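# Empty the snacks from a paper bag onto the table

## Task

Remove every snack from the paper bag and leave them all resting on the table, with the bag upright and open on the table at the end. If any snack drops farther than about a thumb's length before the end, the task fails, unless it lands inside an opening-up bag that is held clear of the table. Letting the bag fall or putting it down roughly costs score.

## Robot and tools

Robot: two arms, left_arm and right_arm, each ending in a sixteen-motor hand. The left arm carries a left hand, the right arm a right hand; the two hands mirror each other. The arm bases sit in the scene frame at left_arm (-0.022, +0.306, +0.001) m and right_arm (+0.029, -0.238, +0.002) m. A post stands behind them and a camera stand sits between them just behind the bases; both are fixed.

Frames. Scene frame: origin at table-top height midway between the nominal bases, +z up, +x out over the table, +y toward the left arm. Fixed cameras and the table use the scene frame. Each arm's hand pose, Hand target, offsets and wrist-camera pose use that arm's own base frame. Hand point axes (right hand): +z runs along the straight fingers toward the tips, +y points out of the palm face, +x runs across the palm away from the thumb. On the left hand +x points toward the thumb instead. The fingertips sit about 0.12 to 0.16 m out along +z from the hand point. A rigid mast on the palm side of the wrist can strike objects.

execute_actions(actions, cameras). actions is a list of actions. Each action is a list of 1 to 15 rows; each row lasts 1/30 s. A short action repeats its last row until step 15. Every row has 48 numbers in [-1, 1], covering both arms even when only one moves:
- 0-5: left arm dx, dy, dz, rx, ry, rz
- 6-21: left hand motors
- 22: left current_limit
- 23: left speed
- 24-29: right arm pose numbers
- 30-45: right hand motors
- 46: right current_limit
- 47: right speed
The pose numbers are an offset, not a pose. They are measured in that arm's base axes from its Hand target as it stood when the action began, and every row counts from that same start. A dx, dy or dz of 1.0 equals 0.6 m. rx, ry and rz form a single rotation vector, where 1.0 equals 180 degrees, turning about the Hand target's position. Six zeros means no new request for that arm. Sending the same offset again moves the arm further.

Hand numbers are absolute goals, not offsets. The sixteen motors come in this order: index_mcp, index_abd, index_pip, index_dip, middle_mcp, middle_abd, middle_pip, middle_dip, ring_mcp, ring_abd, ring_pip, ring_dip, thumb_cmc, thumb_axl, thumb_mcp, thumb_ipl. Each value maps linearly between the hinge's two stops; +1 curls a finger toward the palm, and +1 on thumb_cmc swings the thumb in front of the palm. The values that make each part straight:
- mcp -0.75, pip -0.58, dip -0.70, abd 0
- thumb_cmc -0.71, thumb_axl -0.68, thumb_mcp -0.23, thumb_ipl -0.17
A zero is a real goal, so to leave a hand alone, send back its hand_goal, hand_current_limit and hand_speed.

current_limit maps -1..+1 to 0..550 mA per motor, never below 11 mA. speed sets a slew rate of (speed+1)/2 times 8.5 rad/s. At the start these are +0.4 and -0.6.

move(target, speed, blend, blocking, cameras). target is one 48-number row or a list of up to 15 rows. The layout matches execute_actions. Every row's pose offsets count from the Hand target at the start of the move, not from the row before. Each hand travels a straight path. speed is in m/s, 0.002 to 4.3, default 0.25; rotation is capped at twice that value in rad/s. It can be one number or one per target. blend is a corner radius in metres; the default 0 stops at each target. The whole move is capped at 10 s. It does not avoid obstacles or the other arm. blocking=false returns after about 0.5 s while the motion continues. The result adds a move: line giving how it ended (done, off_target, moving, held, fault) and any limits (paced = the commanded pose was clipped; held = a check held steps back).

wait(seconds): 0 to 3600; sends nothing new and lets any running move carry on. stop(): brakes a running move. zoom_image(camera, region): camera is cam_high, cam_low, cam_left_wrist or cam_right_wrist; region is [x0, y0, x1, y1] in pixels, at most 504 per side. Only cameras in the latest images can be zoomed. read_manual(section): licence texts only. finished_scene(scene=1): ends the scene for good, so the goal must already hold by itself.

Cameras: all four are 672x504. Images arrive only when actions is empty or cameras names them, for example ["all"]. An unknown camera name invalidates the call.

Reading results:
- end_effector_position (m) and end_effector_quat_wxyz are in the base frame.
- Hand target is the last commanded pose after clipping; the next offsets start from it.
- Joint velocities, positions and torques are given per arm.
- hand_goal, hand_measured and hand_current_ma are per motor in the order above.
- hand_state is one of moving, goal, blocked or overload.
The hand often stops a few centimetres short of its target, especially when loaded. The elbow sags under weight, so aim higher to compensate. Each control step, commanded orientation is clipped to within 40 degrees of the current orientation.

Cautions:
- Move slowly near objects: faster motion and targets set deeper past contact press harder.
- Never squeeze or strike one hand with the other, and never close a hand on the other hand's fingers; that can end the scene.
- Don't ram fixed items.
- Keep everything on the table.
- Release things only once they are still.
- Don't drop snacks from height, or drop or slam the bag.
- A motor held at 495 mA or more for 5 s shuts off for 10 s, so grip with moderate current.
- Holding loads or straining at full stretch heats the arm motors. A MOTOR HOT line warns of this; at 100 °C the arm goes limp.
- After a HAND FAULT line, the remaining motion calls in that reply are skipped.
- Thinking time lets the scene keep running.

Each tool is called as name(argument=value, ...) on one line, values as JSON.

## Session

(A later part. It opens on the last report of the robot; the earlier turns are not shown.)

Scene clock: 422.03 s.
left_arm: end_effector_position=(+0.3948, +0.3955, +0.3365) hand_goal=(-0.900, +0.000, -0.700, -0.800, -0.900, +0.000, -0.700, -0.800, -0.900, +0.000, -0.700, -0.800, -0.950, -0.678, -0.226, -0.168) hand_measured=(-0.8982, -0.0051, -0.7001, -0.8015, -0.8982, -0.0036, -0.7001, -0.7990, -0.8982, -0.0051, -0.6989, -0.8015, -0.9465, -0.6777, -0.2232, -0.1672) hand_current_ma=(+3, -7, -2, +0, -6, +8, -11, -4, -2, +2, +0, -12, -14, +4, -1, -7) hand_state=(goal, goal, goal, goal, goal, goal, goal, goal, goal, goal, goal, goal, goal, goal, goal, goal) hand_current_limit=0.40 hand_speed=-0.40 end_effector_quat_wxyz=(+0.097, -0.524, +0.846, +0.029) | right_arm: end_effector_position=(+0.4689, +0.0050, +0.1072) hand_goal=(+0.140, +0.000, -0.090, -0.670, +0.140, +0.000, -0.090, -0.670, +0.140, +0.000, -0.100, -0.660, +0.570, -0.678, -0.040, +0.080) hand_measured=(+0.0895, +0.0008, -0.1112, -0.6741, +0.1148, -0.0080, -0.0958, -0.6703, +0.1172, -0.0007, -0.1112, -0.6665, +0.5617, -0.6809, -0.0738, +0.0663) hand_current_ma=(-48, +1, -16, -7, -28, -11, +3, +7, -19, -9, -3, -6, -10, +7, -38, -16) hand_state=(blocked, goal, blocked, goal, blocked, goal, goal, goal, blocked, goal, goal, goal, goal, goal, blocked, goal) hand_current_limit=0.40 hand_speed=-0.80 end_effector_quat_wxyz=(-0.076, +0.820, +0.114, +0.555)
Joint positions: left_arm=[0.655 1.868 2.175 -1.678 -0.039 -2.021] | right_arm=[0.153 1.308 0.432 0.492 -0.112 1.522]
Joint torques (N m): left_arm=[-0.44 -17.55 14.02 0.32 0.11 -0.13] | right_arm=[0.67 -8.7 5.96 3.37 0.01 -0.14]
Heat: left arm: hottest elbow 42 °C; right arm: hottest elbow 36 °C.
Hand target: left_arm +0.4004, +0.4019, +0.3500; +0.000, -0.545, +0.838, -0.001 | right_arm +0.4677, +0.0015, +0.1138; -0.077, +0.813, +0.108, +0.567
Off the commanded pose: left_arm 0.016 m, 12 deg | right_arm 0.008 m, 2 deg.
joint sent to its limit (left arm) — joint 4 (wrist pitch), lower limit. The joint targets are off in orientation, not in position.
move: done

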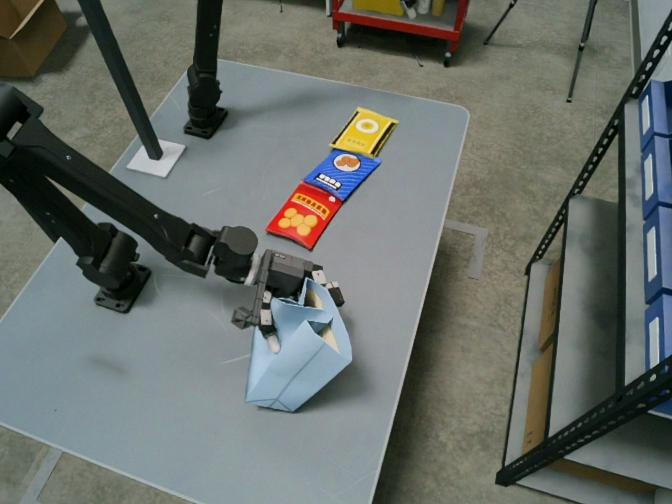

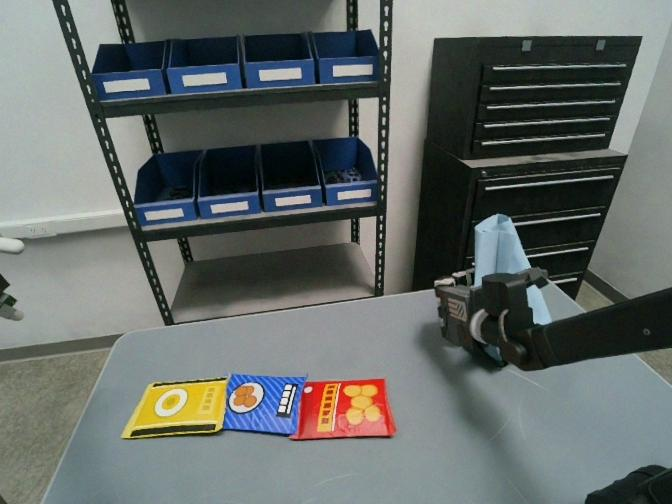

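move(target=[[0,0,0,0,0,0,-0.9,0,-0.7,-0.8,-0.9,0,-0.7,-0.8,-0.9,0,-0.7,-0.8,-0.95,-0.678,-0.226,-0.168,0.4,-0.4,-0.0607,-0.0163,0.0,0.0292,-0.1083,0,0.14,0,-0.09,-0.67,0.14,0,-0.09,-0.67,0.14,0,-0.1,-0.66,0.571,-0.678,-0.04,0.08,0.4,-0.8]], speed=0.06, cameras=["cam_high","cam_low"])

zoom_image(camera="cam_high", region=[190, 230, 390, 430])

zoom_image(camera="cam_low", region=[392, 180, 672, 380])

Scene clock: 427.23 s.
left_arm: end_effector_position=(+0.3948, +0.3955, +0.3365) hand_goal=(-0.900, +0.000, -0.700, -0.800, -0.900, +0.000, -0.700, -0.800, -0.900, +0.000, -0.700, -0.800, -0.950, -0.678, -0.226, -0.168) hand_measured=(-0.8982, -0.0051, -0.7014, -0.8015, -0.8970, -0.0051, -0.7001, -0.8003, -0.8982, -0.0051, -0.6989, -0.8028, -0.9465, -0.6777, -0.2232, -0.1681) hand_current_ma=(+6, +15, +7, -7, +13, +0, -2, +2, +14, +10, +0, -13, +11, -11, +20, -3) hand_state=(goal, goal, goal, goal, goal, goal, goal, goal, goal, goal, goal, goal, goal, goal, goal, goal) hand_current_limit=0.40 hand_speed=-0.40 end_effector_quat_wxyz=(+0.097, -0.524, +0.846, +0.029) | right_arm: end_effector_position=(+0.4340, -0.0050, +0.1151) hand_goal=(+0.140, +0.000, -0.090, -0.670, +0.140, +0.000, -0.090, -0.670, +0.140, +0.000, -0.100, -0.660, +0.570, -0.678, -0.040, +0.080) hand_measured=(+0.0907, -0.0007, -0.1099, -0.6741, +0.1196, -0.0080, -0.0971, -0.6703, +0.1257, -0.0036, -0.1099, -0.6665, +0.5592, -0.6809, -0.0738, +0.0663) hand_current_ma=(-49, +3, -8, -15, -25, -5, +6, +11, -3, -7, -1, -13, -12, +6, -38, -20) hand_state=(blocked, goal, blocked, goal, blocked, goal, goal, goal, goal, goal, goal, goal, goal, goal, blocked, goal) hand_current_limit=0.40 hand_speed=-0.80 end_effector_quat_wxyz=(-0.093, +0.703, +0.098, +0.698)
Joint positions: left_arm=[0.655 1.868 2.175 -1.678 -0.039 -2.021] | right_arm=[0.126 1.55 0.217 1.326 -0.146 1.564]
Joint torques (N m): left_arm=[-0.21 -17.55 14.01 0.34 0.09 -0.11] | right_arm=[0.67 -6.18 2.97 3.48 -0.12 -0.17]
Heat: left arm: hottest elbow 42 °C; right arm: hottest elbow 35 °C.
Hand target: left_arm +0.4004, +0.4019, +0.3500; +0.000, -0.545, +0.838, -0.001 | right_arm +0.4312, -0.0083, +0.1138; -0.095, +0.701, +0.094, +0.701
Off the commanded pose: left_arm 0.016 m, 12 deg | right_arm 0.005 m, 1 deg.
joint sent to its limit (left arm) — joint 4 (wrist pitch), lower limit. The joint targets are off in orientation, not in position.
move: done

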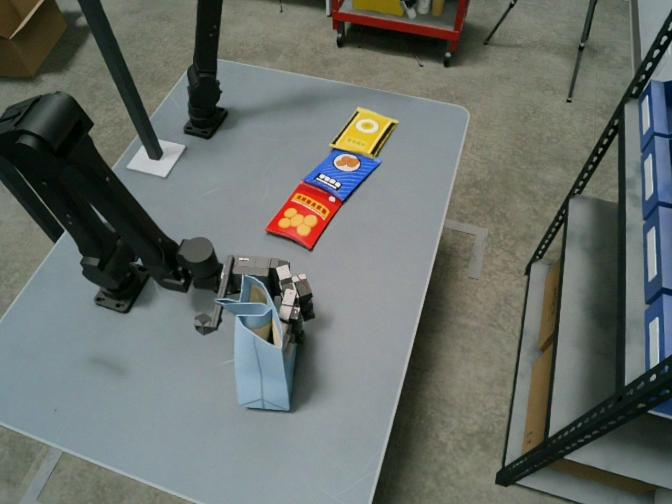

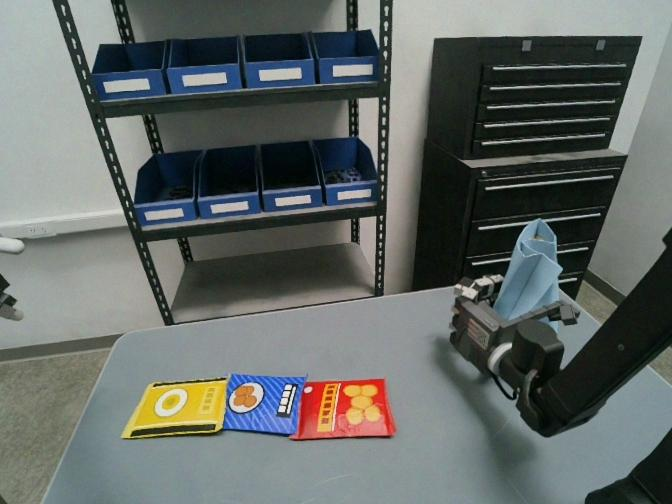

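Scaled by 2.520 from the camera's image (finer frame: 960x720).

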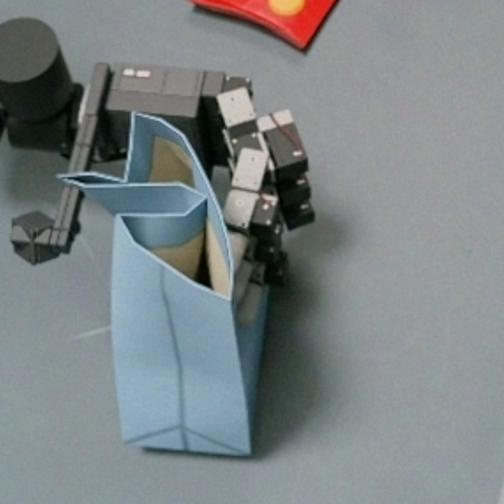

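Scaled by 1.800 from the camera's image (finer frame: 960x720).

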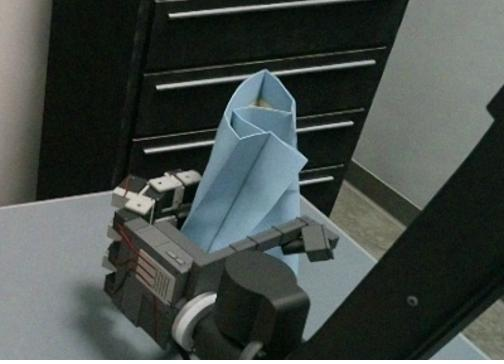

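move(target=[[0,0,0,0,0,0,-0.9,0,-0.7,-0.8,-0.9,0,-0.7,-0.8,-0.9,0,-0.7,-0.8,-0.95,-0.678,-0.226,-0.168,0.4,-0.4,0.0,0.0,-0.023,0.0,0.0,0,0.14,0,-0.09,-0.67,0.14,0,-0.09,-0.67,0.14,0,-0.1,-0.66,0.571,-0.678,-0.04,0.08,0.4,-0.8]], speed=0.03, cameras=["cam_high","cam_low"])

zoom_image(camera="cam_high", region=[190, 230, 390, 430])

zoom_image(camera="cam_low", region=[392, 180, 672, 380])

Scene clock: 431.43 s.
left_arm: end_effector_position=(+0.3948, +0.3955, +0.3365) hand_goal=(-0.900, +0.000, -0.700, -0.800, -0.900, +0.000, -0.700, -0.800, -0.900, +0.000, -0.700, -0.800, -0.950, -0.678, -0.226, -0.168) hand_measured=(-0.8982, -0.0036, -0.7014, -0.7990, -0.8970, -0.0051, -0.7014, -0.8015, -0.8982, -0.0036, -0.7001, -0.8015, -0.9478, -0.6777, -0.2222, -0.1681) hand_current_ma=(+5, +4, -15, +4, +11, +1, -12, +18, -3, +12, +1, -7, -2, -16, +0, -4) hand_state=(goal, goal, goal, goal, goal, goal, goal, goal, goal, goal, goal, goal, goal, goal, goal, goal) hand_current_limit=0.40 hand_speed=-0.40 end_effector_quat_wxyz=(+0.097, -0.524, +0.846, +0.029) | right_arm: end_effector_position=(+0.4342, -0.0050, +0.1005) hand_goal=(+0.140, +0.000, -0.090, -0.670, +0.140, +0.000, -0.090, -0.670, +0.140, +0.000, -0.100, -0.660, +0.570, -0.678, -0.040, +0.080) hand_measured=(+0.0907, -0.0007, -0.1112, -0.6741, +0.1196, -0.0080, -0.0971, -0.6703, +0.1257, -0.0021, -0.1099, -0.6665, +0.5592, -0.6809, -0.0728, +0.0653) hand_current_ma=(-42, +6, -15, -8, -25, -8, +2, +6, -9, -7, -5, -3, -12, +11, -39, -15) hand_state=(blocked, goal, blocked, goal, blocked, goal, goal, goal, goal, goal, goal, goal, goal, goal, blocked, goal) hand_current_limit=0.40 hand_speed=-0.80 end_effector_quat_wxyz=(-0.094, +0.703, +0.098, +0.698)
Joint positions: left_arm=[0.655 1.868 2.175 -1.678 -0.039 -2.021] | right_arm=[0.126 1.645 0.217 1.42 -0.146 1.565]
Joint torques (N m): left_arm=[-0.5 -17.55 13.94 0.27 0.11 -0.11] | right_arm=[0.62 -7 2.24 3.51 -0.12 -0.19]
Heat: left arm: hottest elbow 42 °C; right arm: hottest elbow 35 °C.
Hand target: left_arm +0.4004, +0.4019, +0.3500; +0.000, -0.545, +0.838, -0.001 | right_arm +0.4312, -0.0083, +0.1000; -0.095, +0.701, +0.094, +0.701
Off the commanded pose: left_arm 0.016 m, 12 deg | right_arm 0.005 m, 1 deg.
joint sent to its limit (left arm) — joint 4 (wrist pitch), lower limit. The joint targets are off in orientation, not in position.
move: done

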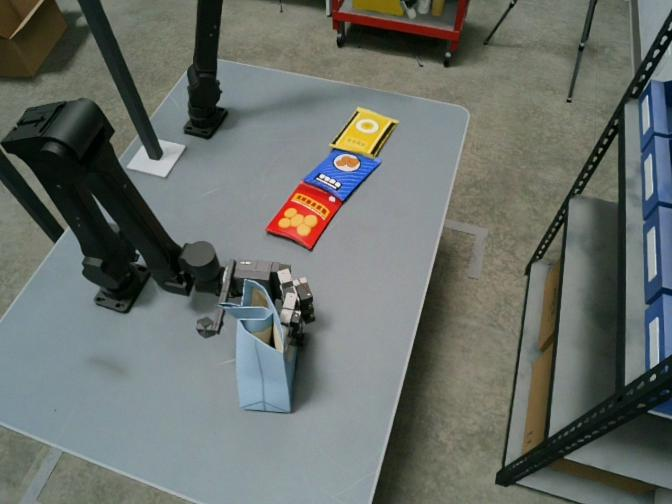

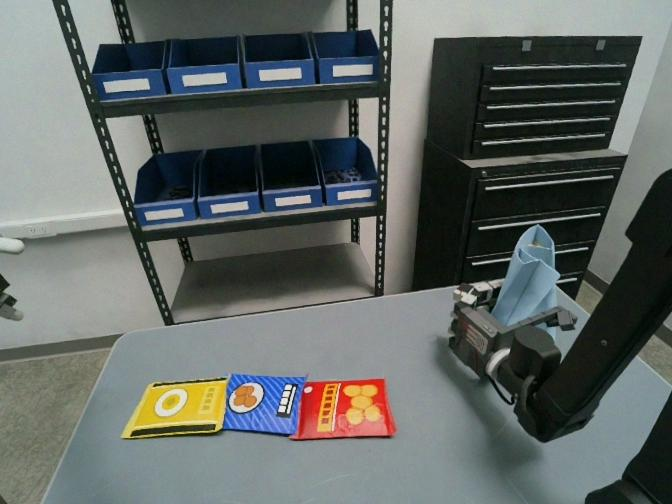

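Scaled by 2.520 from the camera's image (finer frame: 960x720).

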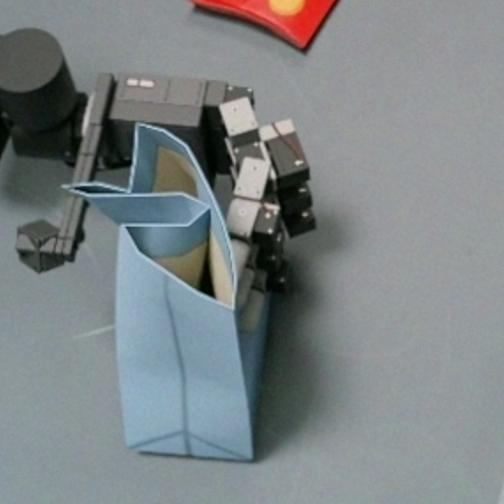

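Scaled by 1.800 from the camera's image (finer frame: 960x720).

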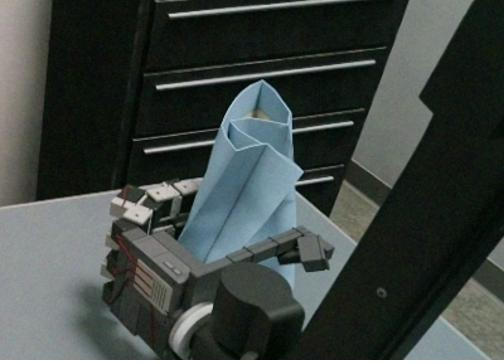

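zoom_image(camera="cam_high", region=[220, 340, 320, 430])

Scaled by 5.040 from the camera's image (finer frame: 960x720).

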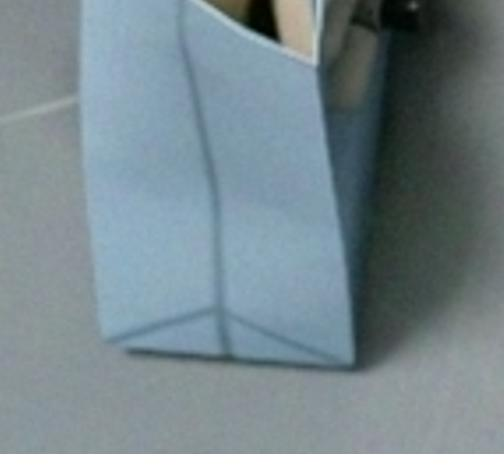

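move(target=[[0,0,0,0,0,0,-0.9,0,-0.7,-0.8,-0.9,0,-0.7,-0.8,-0.9,0,-0.7,-0.8,-0.95,-0.678,-0.226,-0.168,0.4,-0.4,0.0,0.0,-0.008,0.0,0.0,0,0.14,0,-0.09,-0.67,0.14,0,-0.09,-0.67,0.14,0,-0.1,-0.66,0.571,-0.678,-0.04,0.08,0.4,-0.8],[0,0,0,0,0,0,-0.9,0,-0.7,-0.8,-0.9,0,-0.7,-0.8,-0.9,0,-0.7,-0.8,-0.95,-0.678,-0.226,-0.168,0.4,-0.4,0.0,0.0,-0.008,0.0,0.0,0,0.08,0,-0.09,-0.67,0.1,0,-0.09,-0.67,0.1,0,-0.1,-0.66,0.571,-0.678,-0.35,0.0,0.4,-0.92]], speed=0.03, cameras=["cam_high","cam_low"])

zoom_image(camera="cam_high", region=[190, 230, 390, 430])

zoom_image(camera="cam_low", region=[392, 180, 672, 380])

Scene clock: 437.07 s.
left_arm: end_effector_position=(+0.3948, +0.3955, +0.3365) hand_goal=(-0.900, +0.000, -0.700, -0.800, -0.900, +0.000, -0.700, -0.800, -0.900, +0.000, -0.700, -0.800, -0.950, -0.678, -0.226, -0.168) hand_measured=(-0.8970, -0.0051, -0.7001, -0.8003, -0.8982, -0.0051, -0.7001, -0.8003, -0.8970, -0.0036, -0.6989, -0.8028, -0.9478, -0.6756, -0.2232, -0.1681) hand_current_ma=(+2, +3, -3, -9, +10, +8, +7, +30, +4, -3, -2, -27, -3, -25, -11, +10) hand_state=(goal, goal, goal, goal, goal, goal, goal, goal, goal, goal, goal, goal, goal, goal, goal, goal) hand_current_limit=0.40 hand_speed=-0.40 end_effector_quat_wxyz=(+0.097, -0.524, +0.846, +0.029) | right_arm: end_effector_position=(+0.4340, -0.0049, +0.0960) hand_goal=(+0.080, +0.000, -0.090, -0.670, +0.100, +0.000, -0.090, -0.670, +0.100, +0.000, -0.100, -0.660, +0.570, -0.678, -0.350, +0.000) hand_measured=(+0.0714, -0.0021, -0.0971, -0.6741, +0.0967, -0.0080, -0.0958, -0.6703, +0.1016, -0.0021, -0.1061, -0.6652, +0.5580, -0.6777, -0.3489, +0.0015) hand_current_ma=(+6, +6, -3, -15, -7, -4, +5, +4, -2, -12, +3, -5, -12, +4, +3, -3) hand_state=(goal, goal, goal, goal, goal, goal, goal, goal, goal, goal, goal, goal, goal, goal, goal, goal) hand_current_limit=0.40 hand_speed=-0.92 end_effector_quat_wxyz=(-0.094, +0.702, +0.098, +0.699)
Joint positions: left_arm=[0.655 1.868 2.175 -1.678 -0.039 -2.021] | right_arm=[0.126 1.679 0.217 1.455 -0.147 1.565]
Joint torques (N m): left_arm=[-0.26 -17.38 14 0.27 0.09 -0.11] | right_arm=[0.73 -7.18 2.06 3.38 -0.11 -0.17]
Heat: left arm: hottest elbow 42 °C; right arm: hottest elbow 34 °C.
Hand target: left_arm +0.4004, +0.4019, +0.3500; +0.000, -0.545, +0.838, -0.001 | right_arm +0.4312, -0.0083, +0.0952; -0.095, +0.701, +0.094, +0.701
Off the commanded pose: left_arm 0.016 m, 12 deg | right_arm 0.004 m, 1 deg.
joint sent to its limit (left arm) — joint 4 (wrist pitch), lower limit. The joint targets are off in orientation, not in position.
move: done

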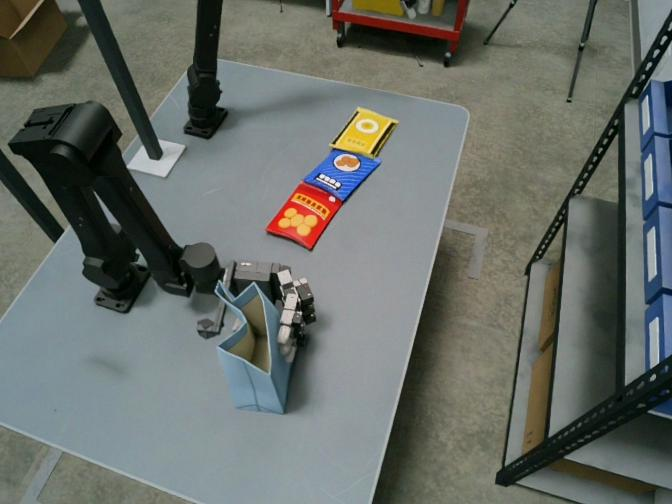

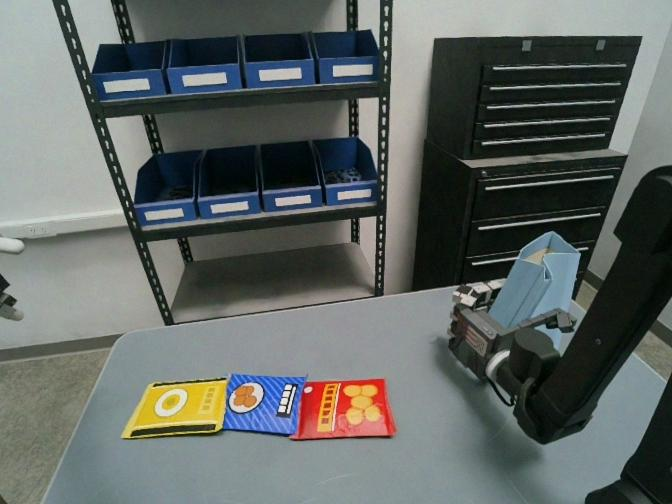

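Scaled by 2.520 from the camera's image (finer frame: 960x720).

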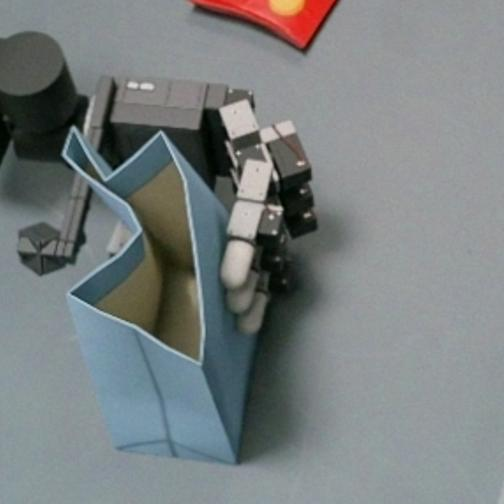

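Scaled by 1.800 from the camera's image (finer frame: 960x720).

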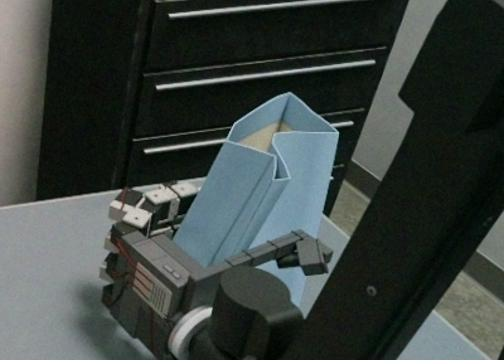

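move(target=[[0,0,0,0,0,0,-0.9,0,-0.7,-0.8,-0.9,0,-0.7,-0.8,-0.9,0,-0.7,-0.8,-0.95,-0.678,-0.226,-0.168,0.4,-0.4,0.0,0.0,0.0,0.0,0.0,0,-0.12,0,0.04,-0.68,-0.12,0,0.04,-0.68,-0.12,0,0.04,-0.68,0.571,-0.678,-0.55,0.0,0.4,-0.92]], speed=0.03, cameras=["cam_high","cam_low"])

zoom_image(camera="cam_high", region=[190, 230, 390, 430])

zoom_image(camera="cam_low", region=[392, 180, 672, 380])

Scene clock: 439.87 s.
left_arm: end_effector_position=(+0.3948, +0.3955, +0.3365) hand_goal=(-0.900, +0.000, -0.700, -0.800, -0.900, +0.000, -0.700, -0.800, -0.900, +0.000, -0.700, -0.800, -0.950, -0.678, -0.226, -0.168) hand_measured=(-0.8982, -0.0036, -0.7001, -0.8003, -0.8970, -0.0051, -0.7014, -0.7990, -0.8970, -0.0065, -0.7001, -0.8015, -0.9490, -0.6777, -0.2242, -0.1681) hand_current_ma=(+26, +14, -6, -5, +10, +9, -25, +15, +16, -7, -2, -10, +7, -5, +2, -7) hand_state=(goal, goal, goal, goal, goal, goal, goal, goal, goal, goal, goal, goal, goal, goal, goal, goal) hand_current_limit=0.40 hand_speed=-0.40 end_effector_quat_wxyz=(+0.097, -0.524, +0.846, +0.029) | right_arm: end_effector_position=(+0.4340, -0.0051, +0.0960) hand_goal=(-0.120, +0.000, +0.040, -0.680, -0.120, +0.000, +0.040, -0.680, -0.120, +0.000, +0.040, -0.680, +0.570, -0.678, -0.550, +0.000) hand_measured=(-0.1167, -0.0021, +0.0351, -0.6805, -0.1191, -0.0095, +0.0351, -0.6767, -0.1191, -0.0021, +0.0351, -0.6767, +0.5580, -0.6777, -0.5468, +0.0015) hand_current_ma=(+6, +4, +4, -11, -4, -8, +5, +10, +2, -6, +1, -6, -13, +11, +1, +1) hand_state=(goal, goal, goal, goal, goal, goal, goal, goal, goal, goal, goal, goal, goal, goal, goal, goal) hand_current_limit=0.40 hand_speed=-0.92 end_effector_quat_wxyz=(-0.094, +0.702, +0.098, +0.699)
Joint positions: left_arm=[0.655 1.868 2.175 -1.678 -0.039 -2.021] | right_arm=[0.125 1.679 0.217 1.455 -0.147 1.565]
Joint torques (N m): left_arm=[-0.5 -17.44 13.98 0.32 0.09 -0.11] | right_arm=[0.62 -7.18 2.13 3.37 -0.11 -0.15]
Heat: left arm: hottest elbow 42 °C; right arm: hottest elbow 34 °C.
Hand target: left_arm +0.4004, +0.4019, +0.3500; +0.000, -0.545, +0.838, -0.001 | right_arm +0.4312, -0.0085, +0.0952; -0.095, +0.701, +0.093, +0.701
Off the commanded pose: left_arm 0.016 m, 12 deg | right_arm 0.004 m, 1 deg.
joint sent to its limit (left arm) — joint 4 (wrist pitch), lower limit. The joint targets are off in orientation, not in position.
move: done

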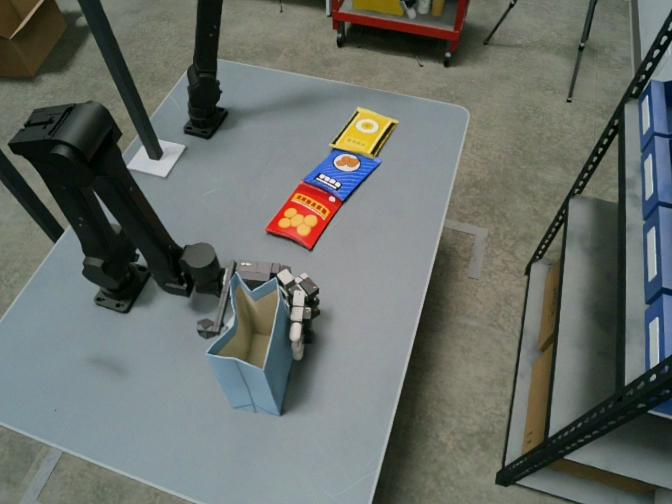

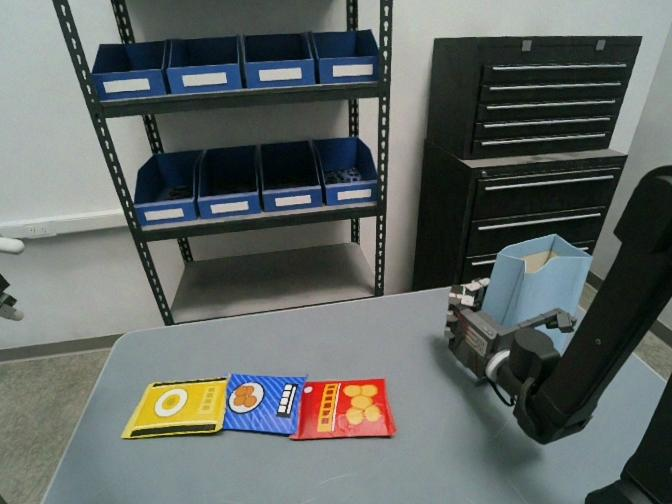

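Scaled by 2.520 from the camera's image (finer frame: 960x720).

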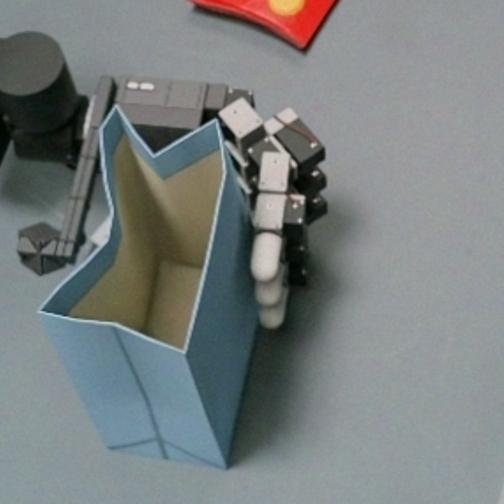

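Scaled by 1.800 from the camera's image (finer frame: 960x720).

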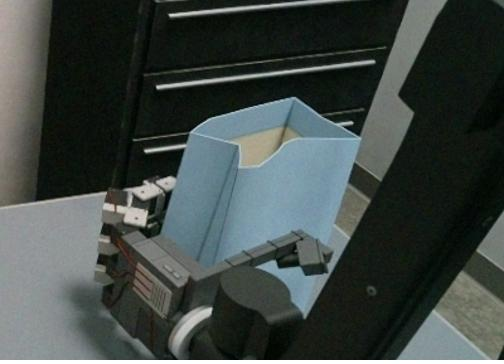

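move(target=[[0,0,0,0,0,0,-0.9,0,-0.7,-0.8,-0.9,0,-0.7,-0.8,-0.9,0,-0.7,-0.8,-0.95,-0.678,-0.226,-0.168,0.4,-0.4,0.0,0.0,0.0,0.0,0.0,0,-0.6,0,0.4,-0.7,-0.6,0,0.4,-0.7,-0.6,0,0.4,-0.7,0.571,-0.678,-0.8,0.0,0.4,-0.88]], speed=0.03, cameras=["cam_high","cam_low"])

zoom_image(camera="cam_high", region=[190, 230, 390, 430])

zoom_image(camera="cam_low", region=[392, 180, 672, 380])

Scene clock: 444.40 s.
left_arm: end_effector_position=(+0.3948, +0.3955, +0.3365) hand_goal=(-0.900, +0.000, -0.700, -0.800, -0.900, +0.000, -0.700, -0.800, -0.900, +0.000, -0.700, -0.800, -0.950, -0.678, -0.226, -0.168) hand_measured=(-0.8982, -0.0036, -0.7001, -0.8003, -0.8982, -0.0036, -0.7001, -0.8003, -0.8970, -0.0051, -0.7001, -0.8015, -0.9465, -0.6777, -0.2212, -0.1681) hand_current_ma=(+0, -3, -11, +7, +21, -4, -19, +15, +18, -14, +2, -19, -22, -7, -17, -12) hand_state=(goal, goal, goal, goal, goal, goal, goal, goal, goal, goal, goal, goal, goal, goal, goal, goal) hand_current_limit=0.40 hand_speed=-0.40 end_effector_quat_wxyz=(+0.097, -0.524, +0.846, +0.029) | right_arm: end_effector_position=(+0.4340, -0.0049, +0.0960) hand_goal=(-0.600, +0.000, +0.400, -0.700, -0.600, +0.000, +0.400, -0.700, -0.600, +0.000, +0.400, -0.700, +0.570, -0.678, -0.800, +0.000) hand_measured=(-0.6003, -0.0021, +0.3956, -0.6958, -0.5991, -0.0080, +0.3969, -0.6958, -0.5991, -0.0021, +0.3956, -0.6958, +0.5592, -0.6767, -0.7992, +0.0015) hand_current_ma=(+8, +2, -3, -8, -9, -8, +8, +10, +3, -7, -2, -5, -11, +10, +5, -3) hand_state=(goal, goal, goal, goal, goal, goal, goal, goal, goal, goal, goal, goal, goal, goal, goal, goal) hand_current_limit=0.40 hand_speed=-0.88 end_effector_quat_wxyz=(-0.094, +0.702, +0.098, +0.699)
Joint positions: left_arm=[0.655 1.868 2.175 -1.678 -0.039 -2.021] | right_arm=[0.125 1.679 0.217 1.455 -0.147 1.565]
Joint torques (N m): left_arm=[-0.5 -17.49 13.94 0.32 0.1 -0.12] | right_arm=[0.73 -7.3 2.14 3.43 -0.08 -0.05]
Heat: left arm: hottest elbow 42 °C; right arm: hottest elbow 33 °C.
Hand target: left_arm +0.4004, +0.4019, +0.3500; +0.000, -0.545, +0.838, -0.001 | right_arm +0.4312, -0.0083, +0.0952; -0.095, +0.701, +0.094, +0.701
Off the commanded pose: left_arm 0.016 m, 12 deg | right_arm 0.005 m, 1 deg.
joint sent to its limit (left arm) — joint 4 (wrist pitch), lower limit. The joint targets are off in orientation, not in position.
move: done

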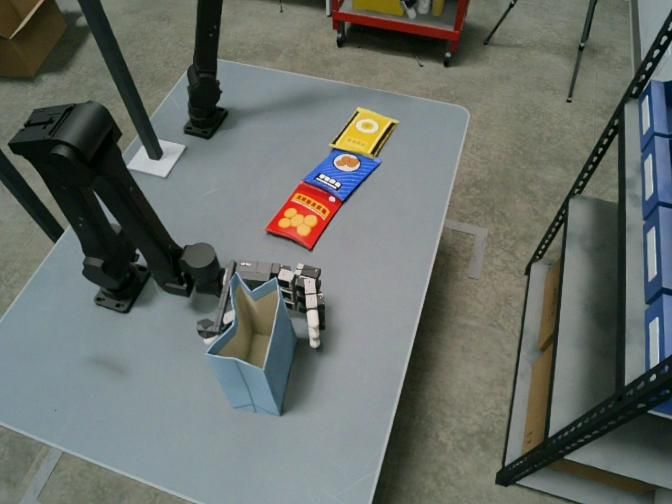

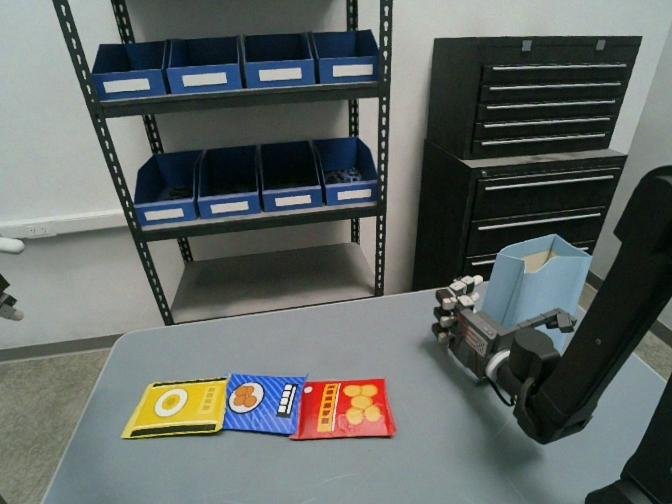

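Scaled by 2.520 from the camera's image (finer frame: 960x720).

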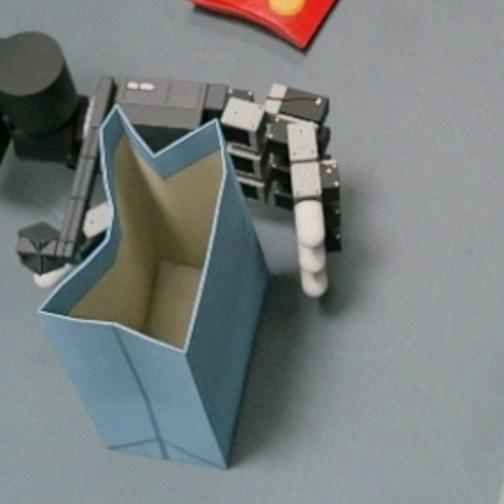

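Scaled by 1.800 from the camera's image (finer frame: 960x720).

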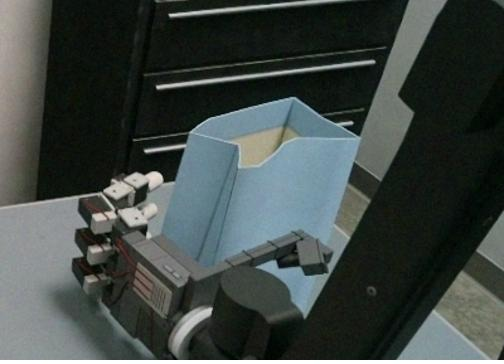

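move(target=[[0,0,0,0,0,0,-0.9,0,-0.7,-0.8,-0.9,0,-0.7,-0.8,-0.9,0,-0.7,-0.8,-0.95,-0.678,-0.226,-0.168,0.4,-0.4,0.045,0.012,0.0,0.0,0.0,0,-0.6,0,0.4,-0.7,-0.6,0,0.4,-0.7,-0.6,0,0.4,-0.7,0.571,-0.678,-0.8,0.0,0.4,-0.88]], speed=0.03, cameras=["cam_high","cam_low"])

zoom_image(camera="cam_high", region=[190, 230, 390, 430])

Scene clock: 449.00 s.
left_arm: end_effector_position=(+0.3948, +0.3955, +0.3365) hand_goal=(-0.900, +0.000, -0.700, -0.800, -0.900, +0.000, -0.700, -0.800, -0.900, +0.000, -0.700, -0.800, -0.950, -0.678, -0.226, -0.168) hand_measured=(-0.8970, -0.0036, -0.7001, -0.8003, -0.8982, -0.0051, -0.7001, -0.8015, -0.8982, -0.0051, -0.7001, -0.8015, -0.9465, -0.6777, -0.2242, -0.1662) hand_current_ma=(-10, -2, +1, +6, +12, -2, +8, +2, +25, +8, +10, -4, +5, +9, -5, -4) hand_state=(goal, goal, goal, goal, goal, goal, goal, goal, goal, goal, goal, goal, goal, goal, goal, goal) hand_current_limit=0.40 hand_speed=-0.40 end_effector_quat_wxyz=(+0.097, -0.524, +0.846, +0.029) | right_arm: end_effector_position=(+0.4482, -0.0047, +0.0941) hand_goal=(-0.600, +0.000, +0.400, -0.700, -0.600, +0.000, +0.400, -0.700, -0.600, +0.000, +0.400, -0.700, +0.570, -0.678, -0.800, +0.000) hand_measured=(-0.6003, -0.0021, +0.3956, -0.6958, -0.5991, -0.0080, +0.3969, -0.6958, -0.5991, -0.0021, +0.3956, -0.6958, +0.5580, -0.6767, -0.8002, +0.0015) hand_current_ma=(+7, +3, -6, -8, -8, -8, +9, +11, +1, -8, -1, -4, -15, +12, +0, -11) hand_state=(goal, goal, goal, goal, goal, goal, goal, goal, goal, goal, goal, goal, goal, goal, goal, goal) hand_current_limit=0.40 hand_speed=-0.88 end_effector_quat_wxyz=(-0.091, +0.704, +0.095, +0.698)
Joint positions: left_arm=[0.655 1.868 2.175 -1.678 -0.039 -2.021] | right_arm=[0.125 1.697 0.256 1.431 -0.139 1.565]
Joint torques (N m): left_arm=[-0.32 -17.38 13.97 0.25 0.1 -0.12] | right_arm=[1.67 -7.47 4.56 2.3 0.2 -0.07]
Heat: left arm: hottest elbow 42 °C; right arm: hottest elbow 33 °C.
Hand target: left_arm +0.4004, +0.4019, +0.3500; +0.000, -0.545, +0.838, -0.001 | right_arm +0.4583, -0.0011, +0.0952; -0.095, +0.701, +0.094, +0.701
Off the commanded pose: left_arm 0.016 m, 12 deg | right_arm 0.011 m, 1 deg.
joint sent to its limit (left arm) — joint 4 (wrist pitch), lower limit. The joint targets are off in orientation, not in position.
move: off_target (right_arm)

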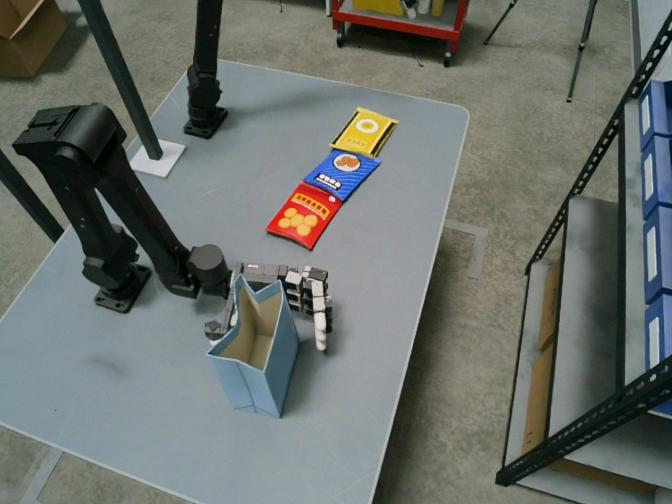

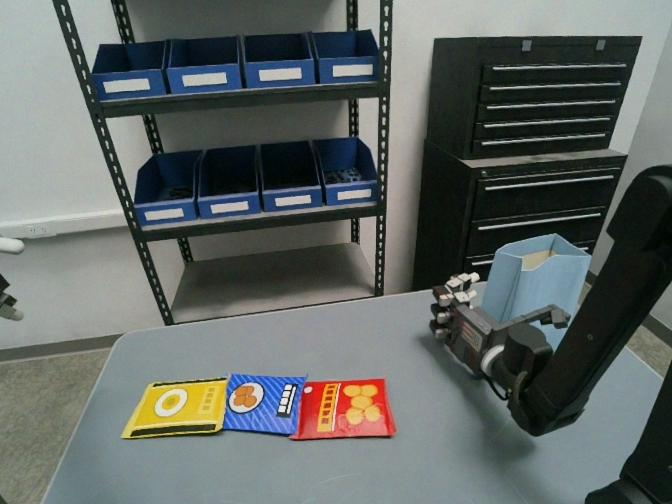

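Scaled by 2.520 from the camera's image (finer frame: 960x720).

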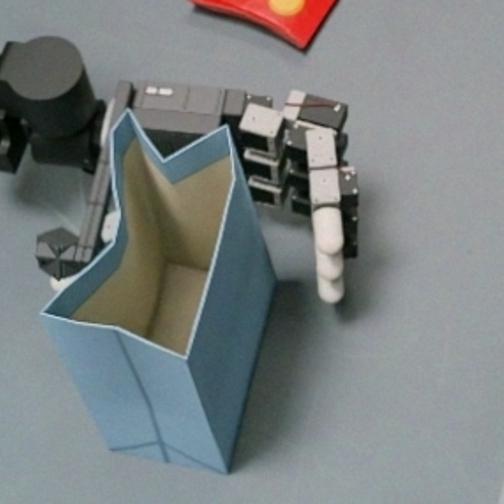

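move(target=[[0,0,0,0,0,0,-0.9,0,-0.7,-0.8,-0.9,0,-0.7,-0.8,-0.9,0,-0.7,-0.8,-0.95,-0.678,-0.226,-0.168,0.4,-0.4,-0.085,-0.023,0.005,0.0,0.0,0,-0.6,0,0.4,-0.7,-0.6,0,0.4,-0.7,-0.6,0,0.4,-0.7,0.571,-0.678,-0.85,0.0,0.4,-0.88]], speed=0.03, cameras=["cam_high","cam_low"])

zoom_image(camera="cam_high", region=[190, 230, 390, 430])

Scene clock: 453.27 s.
left_arm: end_effector_position=(+0.3948, +0.3955, +0.3365) hand_goal=(-0.900, +0.000, -0.700, -0.800, -0.900, +0.000, -0.700, -0.800, -0.900, +0.000, -0.700, -0.800, -0.950, -0.678, -0.226, -0.168) hand_measured=(-0.8982, -0.0036, -0.7001, -0.8003, -0.8982, -0.0036, -0.6989, -0.8003, -0.8970, -0.0051, -0.7001, -0.8015, -0.9478, -0.6777, -0.2232, -0.1672) hand_current_ma=(-11, -3, -9, +5, -4, +3, -38, +2, -14, -4, -5, -7, +2, +14, -2, -10) hand_state=(goal, goal, goal, goal, goal, goal, goal, goal, goal, goal, goal, goal, goal, goal, goal, goal) hand_current_limit=0.40 hand_speed=-0.40 end_effector_quat_wxyz=(+0.097, -0.524, +0.846, +0.029) | right_arm: end_effector_position=(+0.4096, -0.0120, +0.0899) hand_goal=(-0.600, +0.000, +0.400, -0.700, -0.600, +0.000, +0.400, -0.700, -0.600, +0.000, +0.400, -0.700, +0.570, -0.678, -0.850, +0.000) hand_measured=(-0.6003, -0.0021, +0.3956, -0.6958, -0.5991, -0.0080, +0.3969, -0.6958, -0.5991, -0.0021, +0.3956, -0.6958, +0.5580, -0.6767, -0.8477, +0.0034) hand_current_ma=(+10, -1, +1, -2, -8, -10, +10, +11, +0, -9, -1, -2, -5, +12, +4, -3) hand_state=(goal, goal, goal, goal, goal, goal, goal, goal, goal, goal, goal, goal, goal, goal, goal, goal) hand_current_limit=0.40 hand_speed=-0.88 end_effector_quat_wxyz=(-0.094, +0.710, +0.098, +0.691)
Joint positions: left_arm=[0.655 1.868 2.175 -1.678 -0.039 -2.021] | right_arm=[0.108 1.666 0.153 1.485 -0.164 1.565]
Joint torques (N m): left_arm=[-0.44 -17.38 13.96 0.28 0.1 -0.11] | right_arm=[0.62 -8.59 1.66 3.44 -0.11 -0.05]
Heat: left arm: hottest elbow 42 °C; right arm: hottest elbow 33 °C.
Hand target: left_arm +0.4004, +0.4019, +0.3500; +0.000, -0.545, +0.838, -0.001 | right_arm +0.4072, -0.0150, +0.0982; -0.095, +0.701, +0.094, +0.701
Off the commanded pose: left_arm 0.016 m, 12 deg | right_arm 0.009 m, 2 deg.
joint sent to its limit (left arm) — joint 4 (wrist pitch), lower limit. The joint targets are off in orientation, not in position.
move: done

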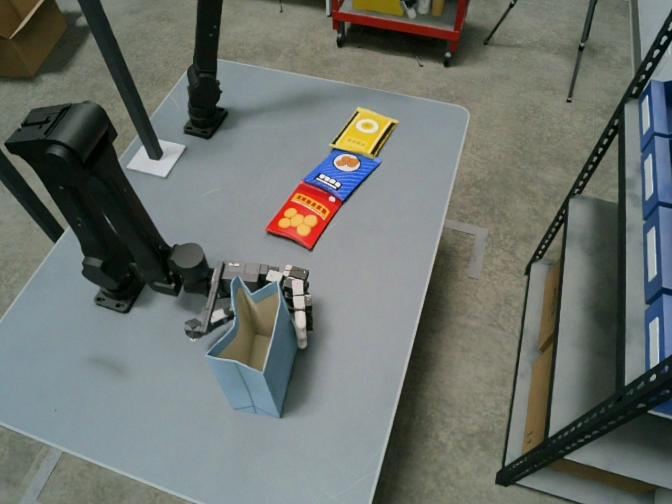

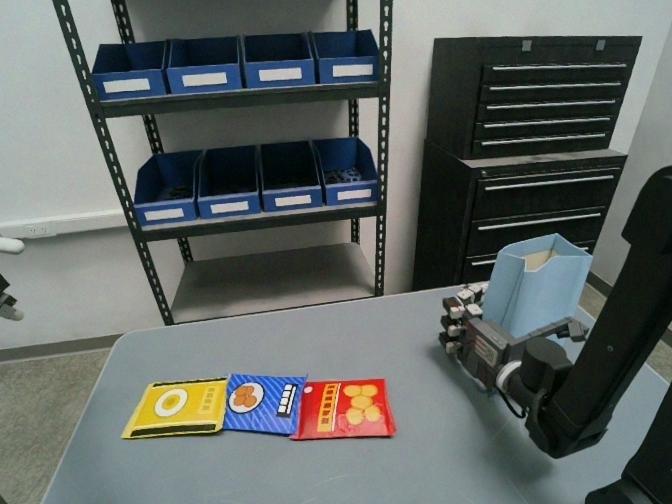

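Scaled by 2.520 from the camera's image (finer frame: 960x720).

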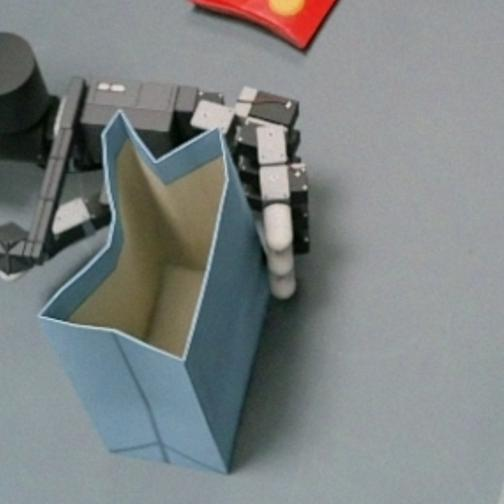

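move(target=[[0,0,0,0,0,0,-0.9,0,-0.7,-0.8,-0.9,0,-0.7,-0.8,-0.9,0,-0.7,-0.8,-0.95,-0.678,-0.226,-0.168,0.4,-0.4,0.005,0.05,0.005,0.0,0.0,0,-0.6,0,0.4,-0.7,-0.6,0,0.4,-0.7,-0.6,0,0.4,-0.7,0.571,-0.678,-0.85,0.0,0.4,-0.88],[0,0,0,0,0,0,-0.9,0,-0.7,-0.8,-0.9,0,-0.7,-0.8,-0.9,0,-0.7,-0.8,-0.95,-0.678,-0.226,-0.168,0.4,-0.4,-0.025,0.16,0.01,0.0,0.0,0,-0.6,0,0.4,-0.7,-0.6,0,0.4,-0.7,-0.6,0,0.4,-0.7,0.571,-0.678,-0.85,0.0,0.4,-0.88]], speed=0.05, blend=0.01, cameras=["cam_high","cam_low"])

zoom_image(camera="cam_high", region=[190, 230, 390, 430])

Scene clock: 457.70 s.
left_arm: end_effector_position=(+0.3948, +0.3955, +0.3365) hand_goal=(-0.900, +0.000, -0.700, -0.800, -0.900, +0.000, -0.700, -0.800, -0.900, +0.000, -0.700, -0.800, -0.950, -0.678, -0.226, -0.168) hand_measured=(-0.8982, -0.0051, -0.7001, -0.8003, -0.8982, -0.0051, -0.7001, -0.7990, -0.8982, -0.0051, -0.6989, -0.8015, -0.9478, -0.6767, -0.2232, -0.1672) hand_current_ma=(+4, +0, +5, -8, +7, +11, +2, +6, -6, +4, +3, +1, +4, -17, +5, -13) hand_state=(goal, goal, goal, goal, goal, goal, goal, goal, goal, goal, goal, goal, goal, goal, goal, goal) hand_current_limit=0.40 hand_speed=-0.40 end_effector_quat_wxyz=(+0.097, -0.524, +0.846, +0.029) | right_arm: end_effector_position=(+0.3839, +0.0739, +0.0952) hand_goal=(-0.600, +0.000, +0.400, -0.700, -0.600, +0.000, +0.400, -0.700, -0.600, +0.000, +0.400, -0.700, +0.570, -0.678, -0.850, +0.000) hand_measured=(-0.6003, -0.0021, +0.3969, -0.6958, -0.5991, -0.0080, +0.3969, -0.6958, -0.5991, -0.0021, +0.3995, -0.6958, +0.5580, -0.6756, -0.8477, +0.0034) hand_current_ma=(+7, +7, -4, -11, -6, -9, +3, +7, -5, -4, +2, -8, -10, +7, +6, -4) hand_state=(goal, goal, goal, goal, goal, goal, goal, goal, goal, goal, goal, goal, goal, goal, goal, goal) hand_current_limit=0.40 hand_speed=-0.88 end_effector_quat_wxyz=(-0.087, +0.711, +0.099, +0.691)
Joint positions: left_arm=[0.655 1.868 2.175 -1.678 -0.039 -2.021] | right_arm=[0.521 1.629 0.159 1.439 0.256 1.565]
Joint torques (N m): left_arm=[-0.26 -17.61 14.01 0.31 0.11 -0.11] | right_arm=[1.9 -8.06 4.15 2.11 0.24 -0.05]
Heat: left arm: hottest elbow 42 °C; right arm: hottest elbow 32 °C.
Hand target: left_arm +0.4004, +0.4019, +0.3500; +0.000, -0.545, +0.838, -0.001 | right_arm +0.3923, +0.0810, +0.1043; -0.095, +0.701, +0.093, +0.701
Off the commanded pose: left_arm 0.016 m, 12 deg | right_arm 0.014 m, 2 deg.
joint sent to its limit (left arm) — joint 4 (wrist pitch), lower limit. The joint targets are off in orientation, not in position.
move: off_target (right_arm)

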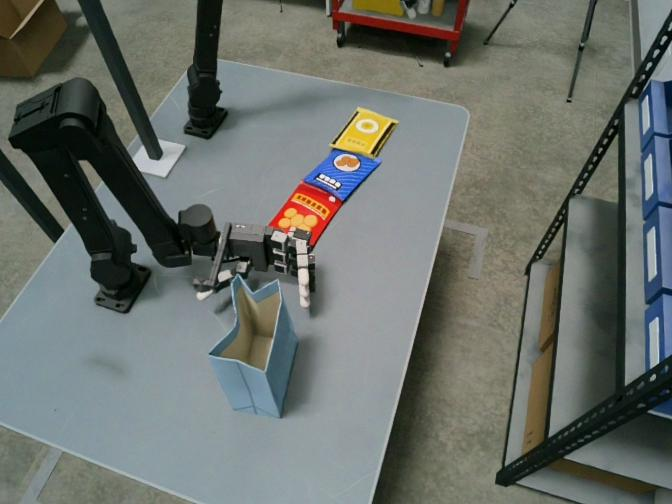

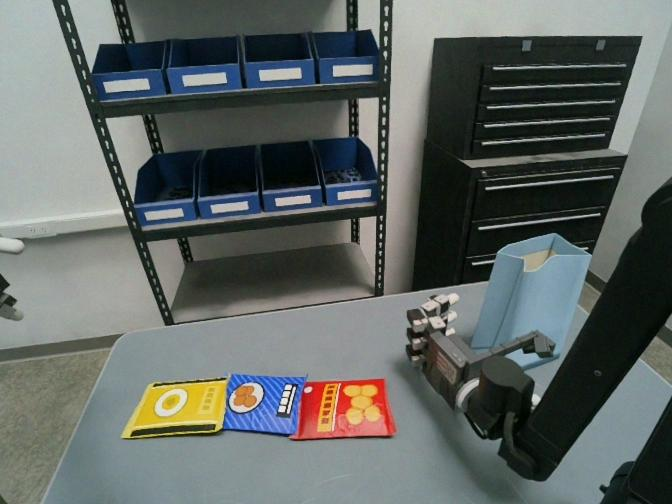

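Scaled by 2.520 from the camera's image (finer frame: 960x720).

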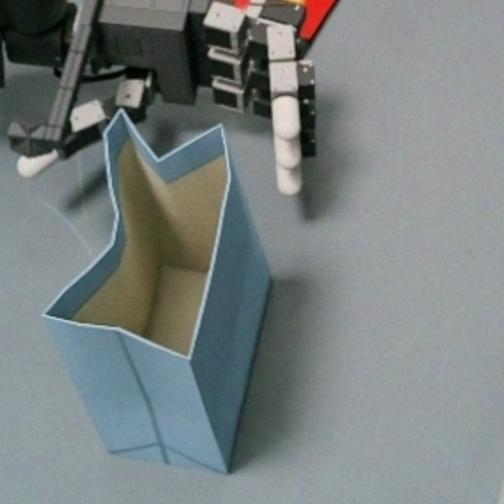

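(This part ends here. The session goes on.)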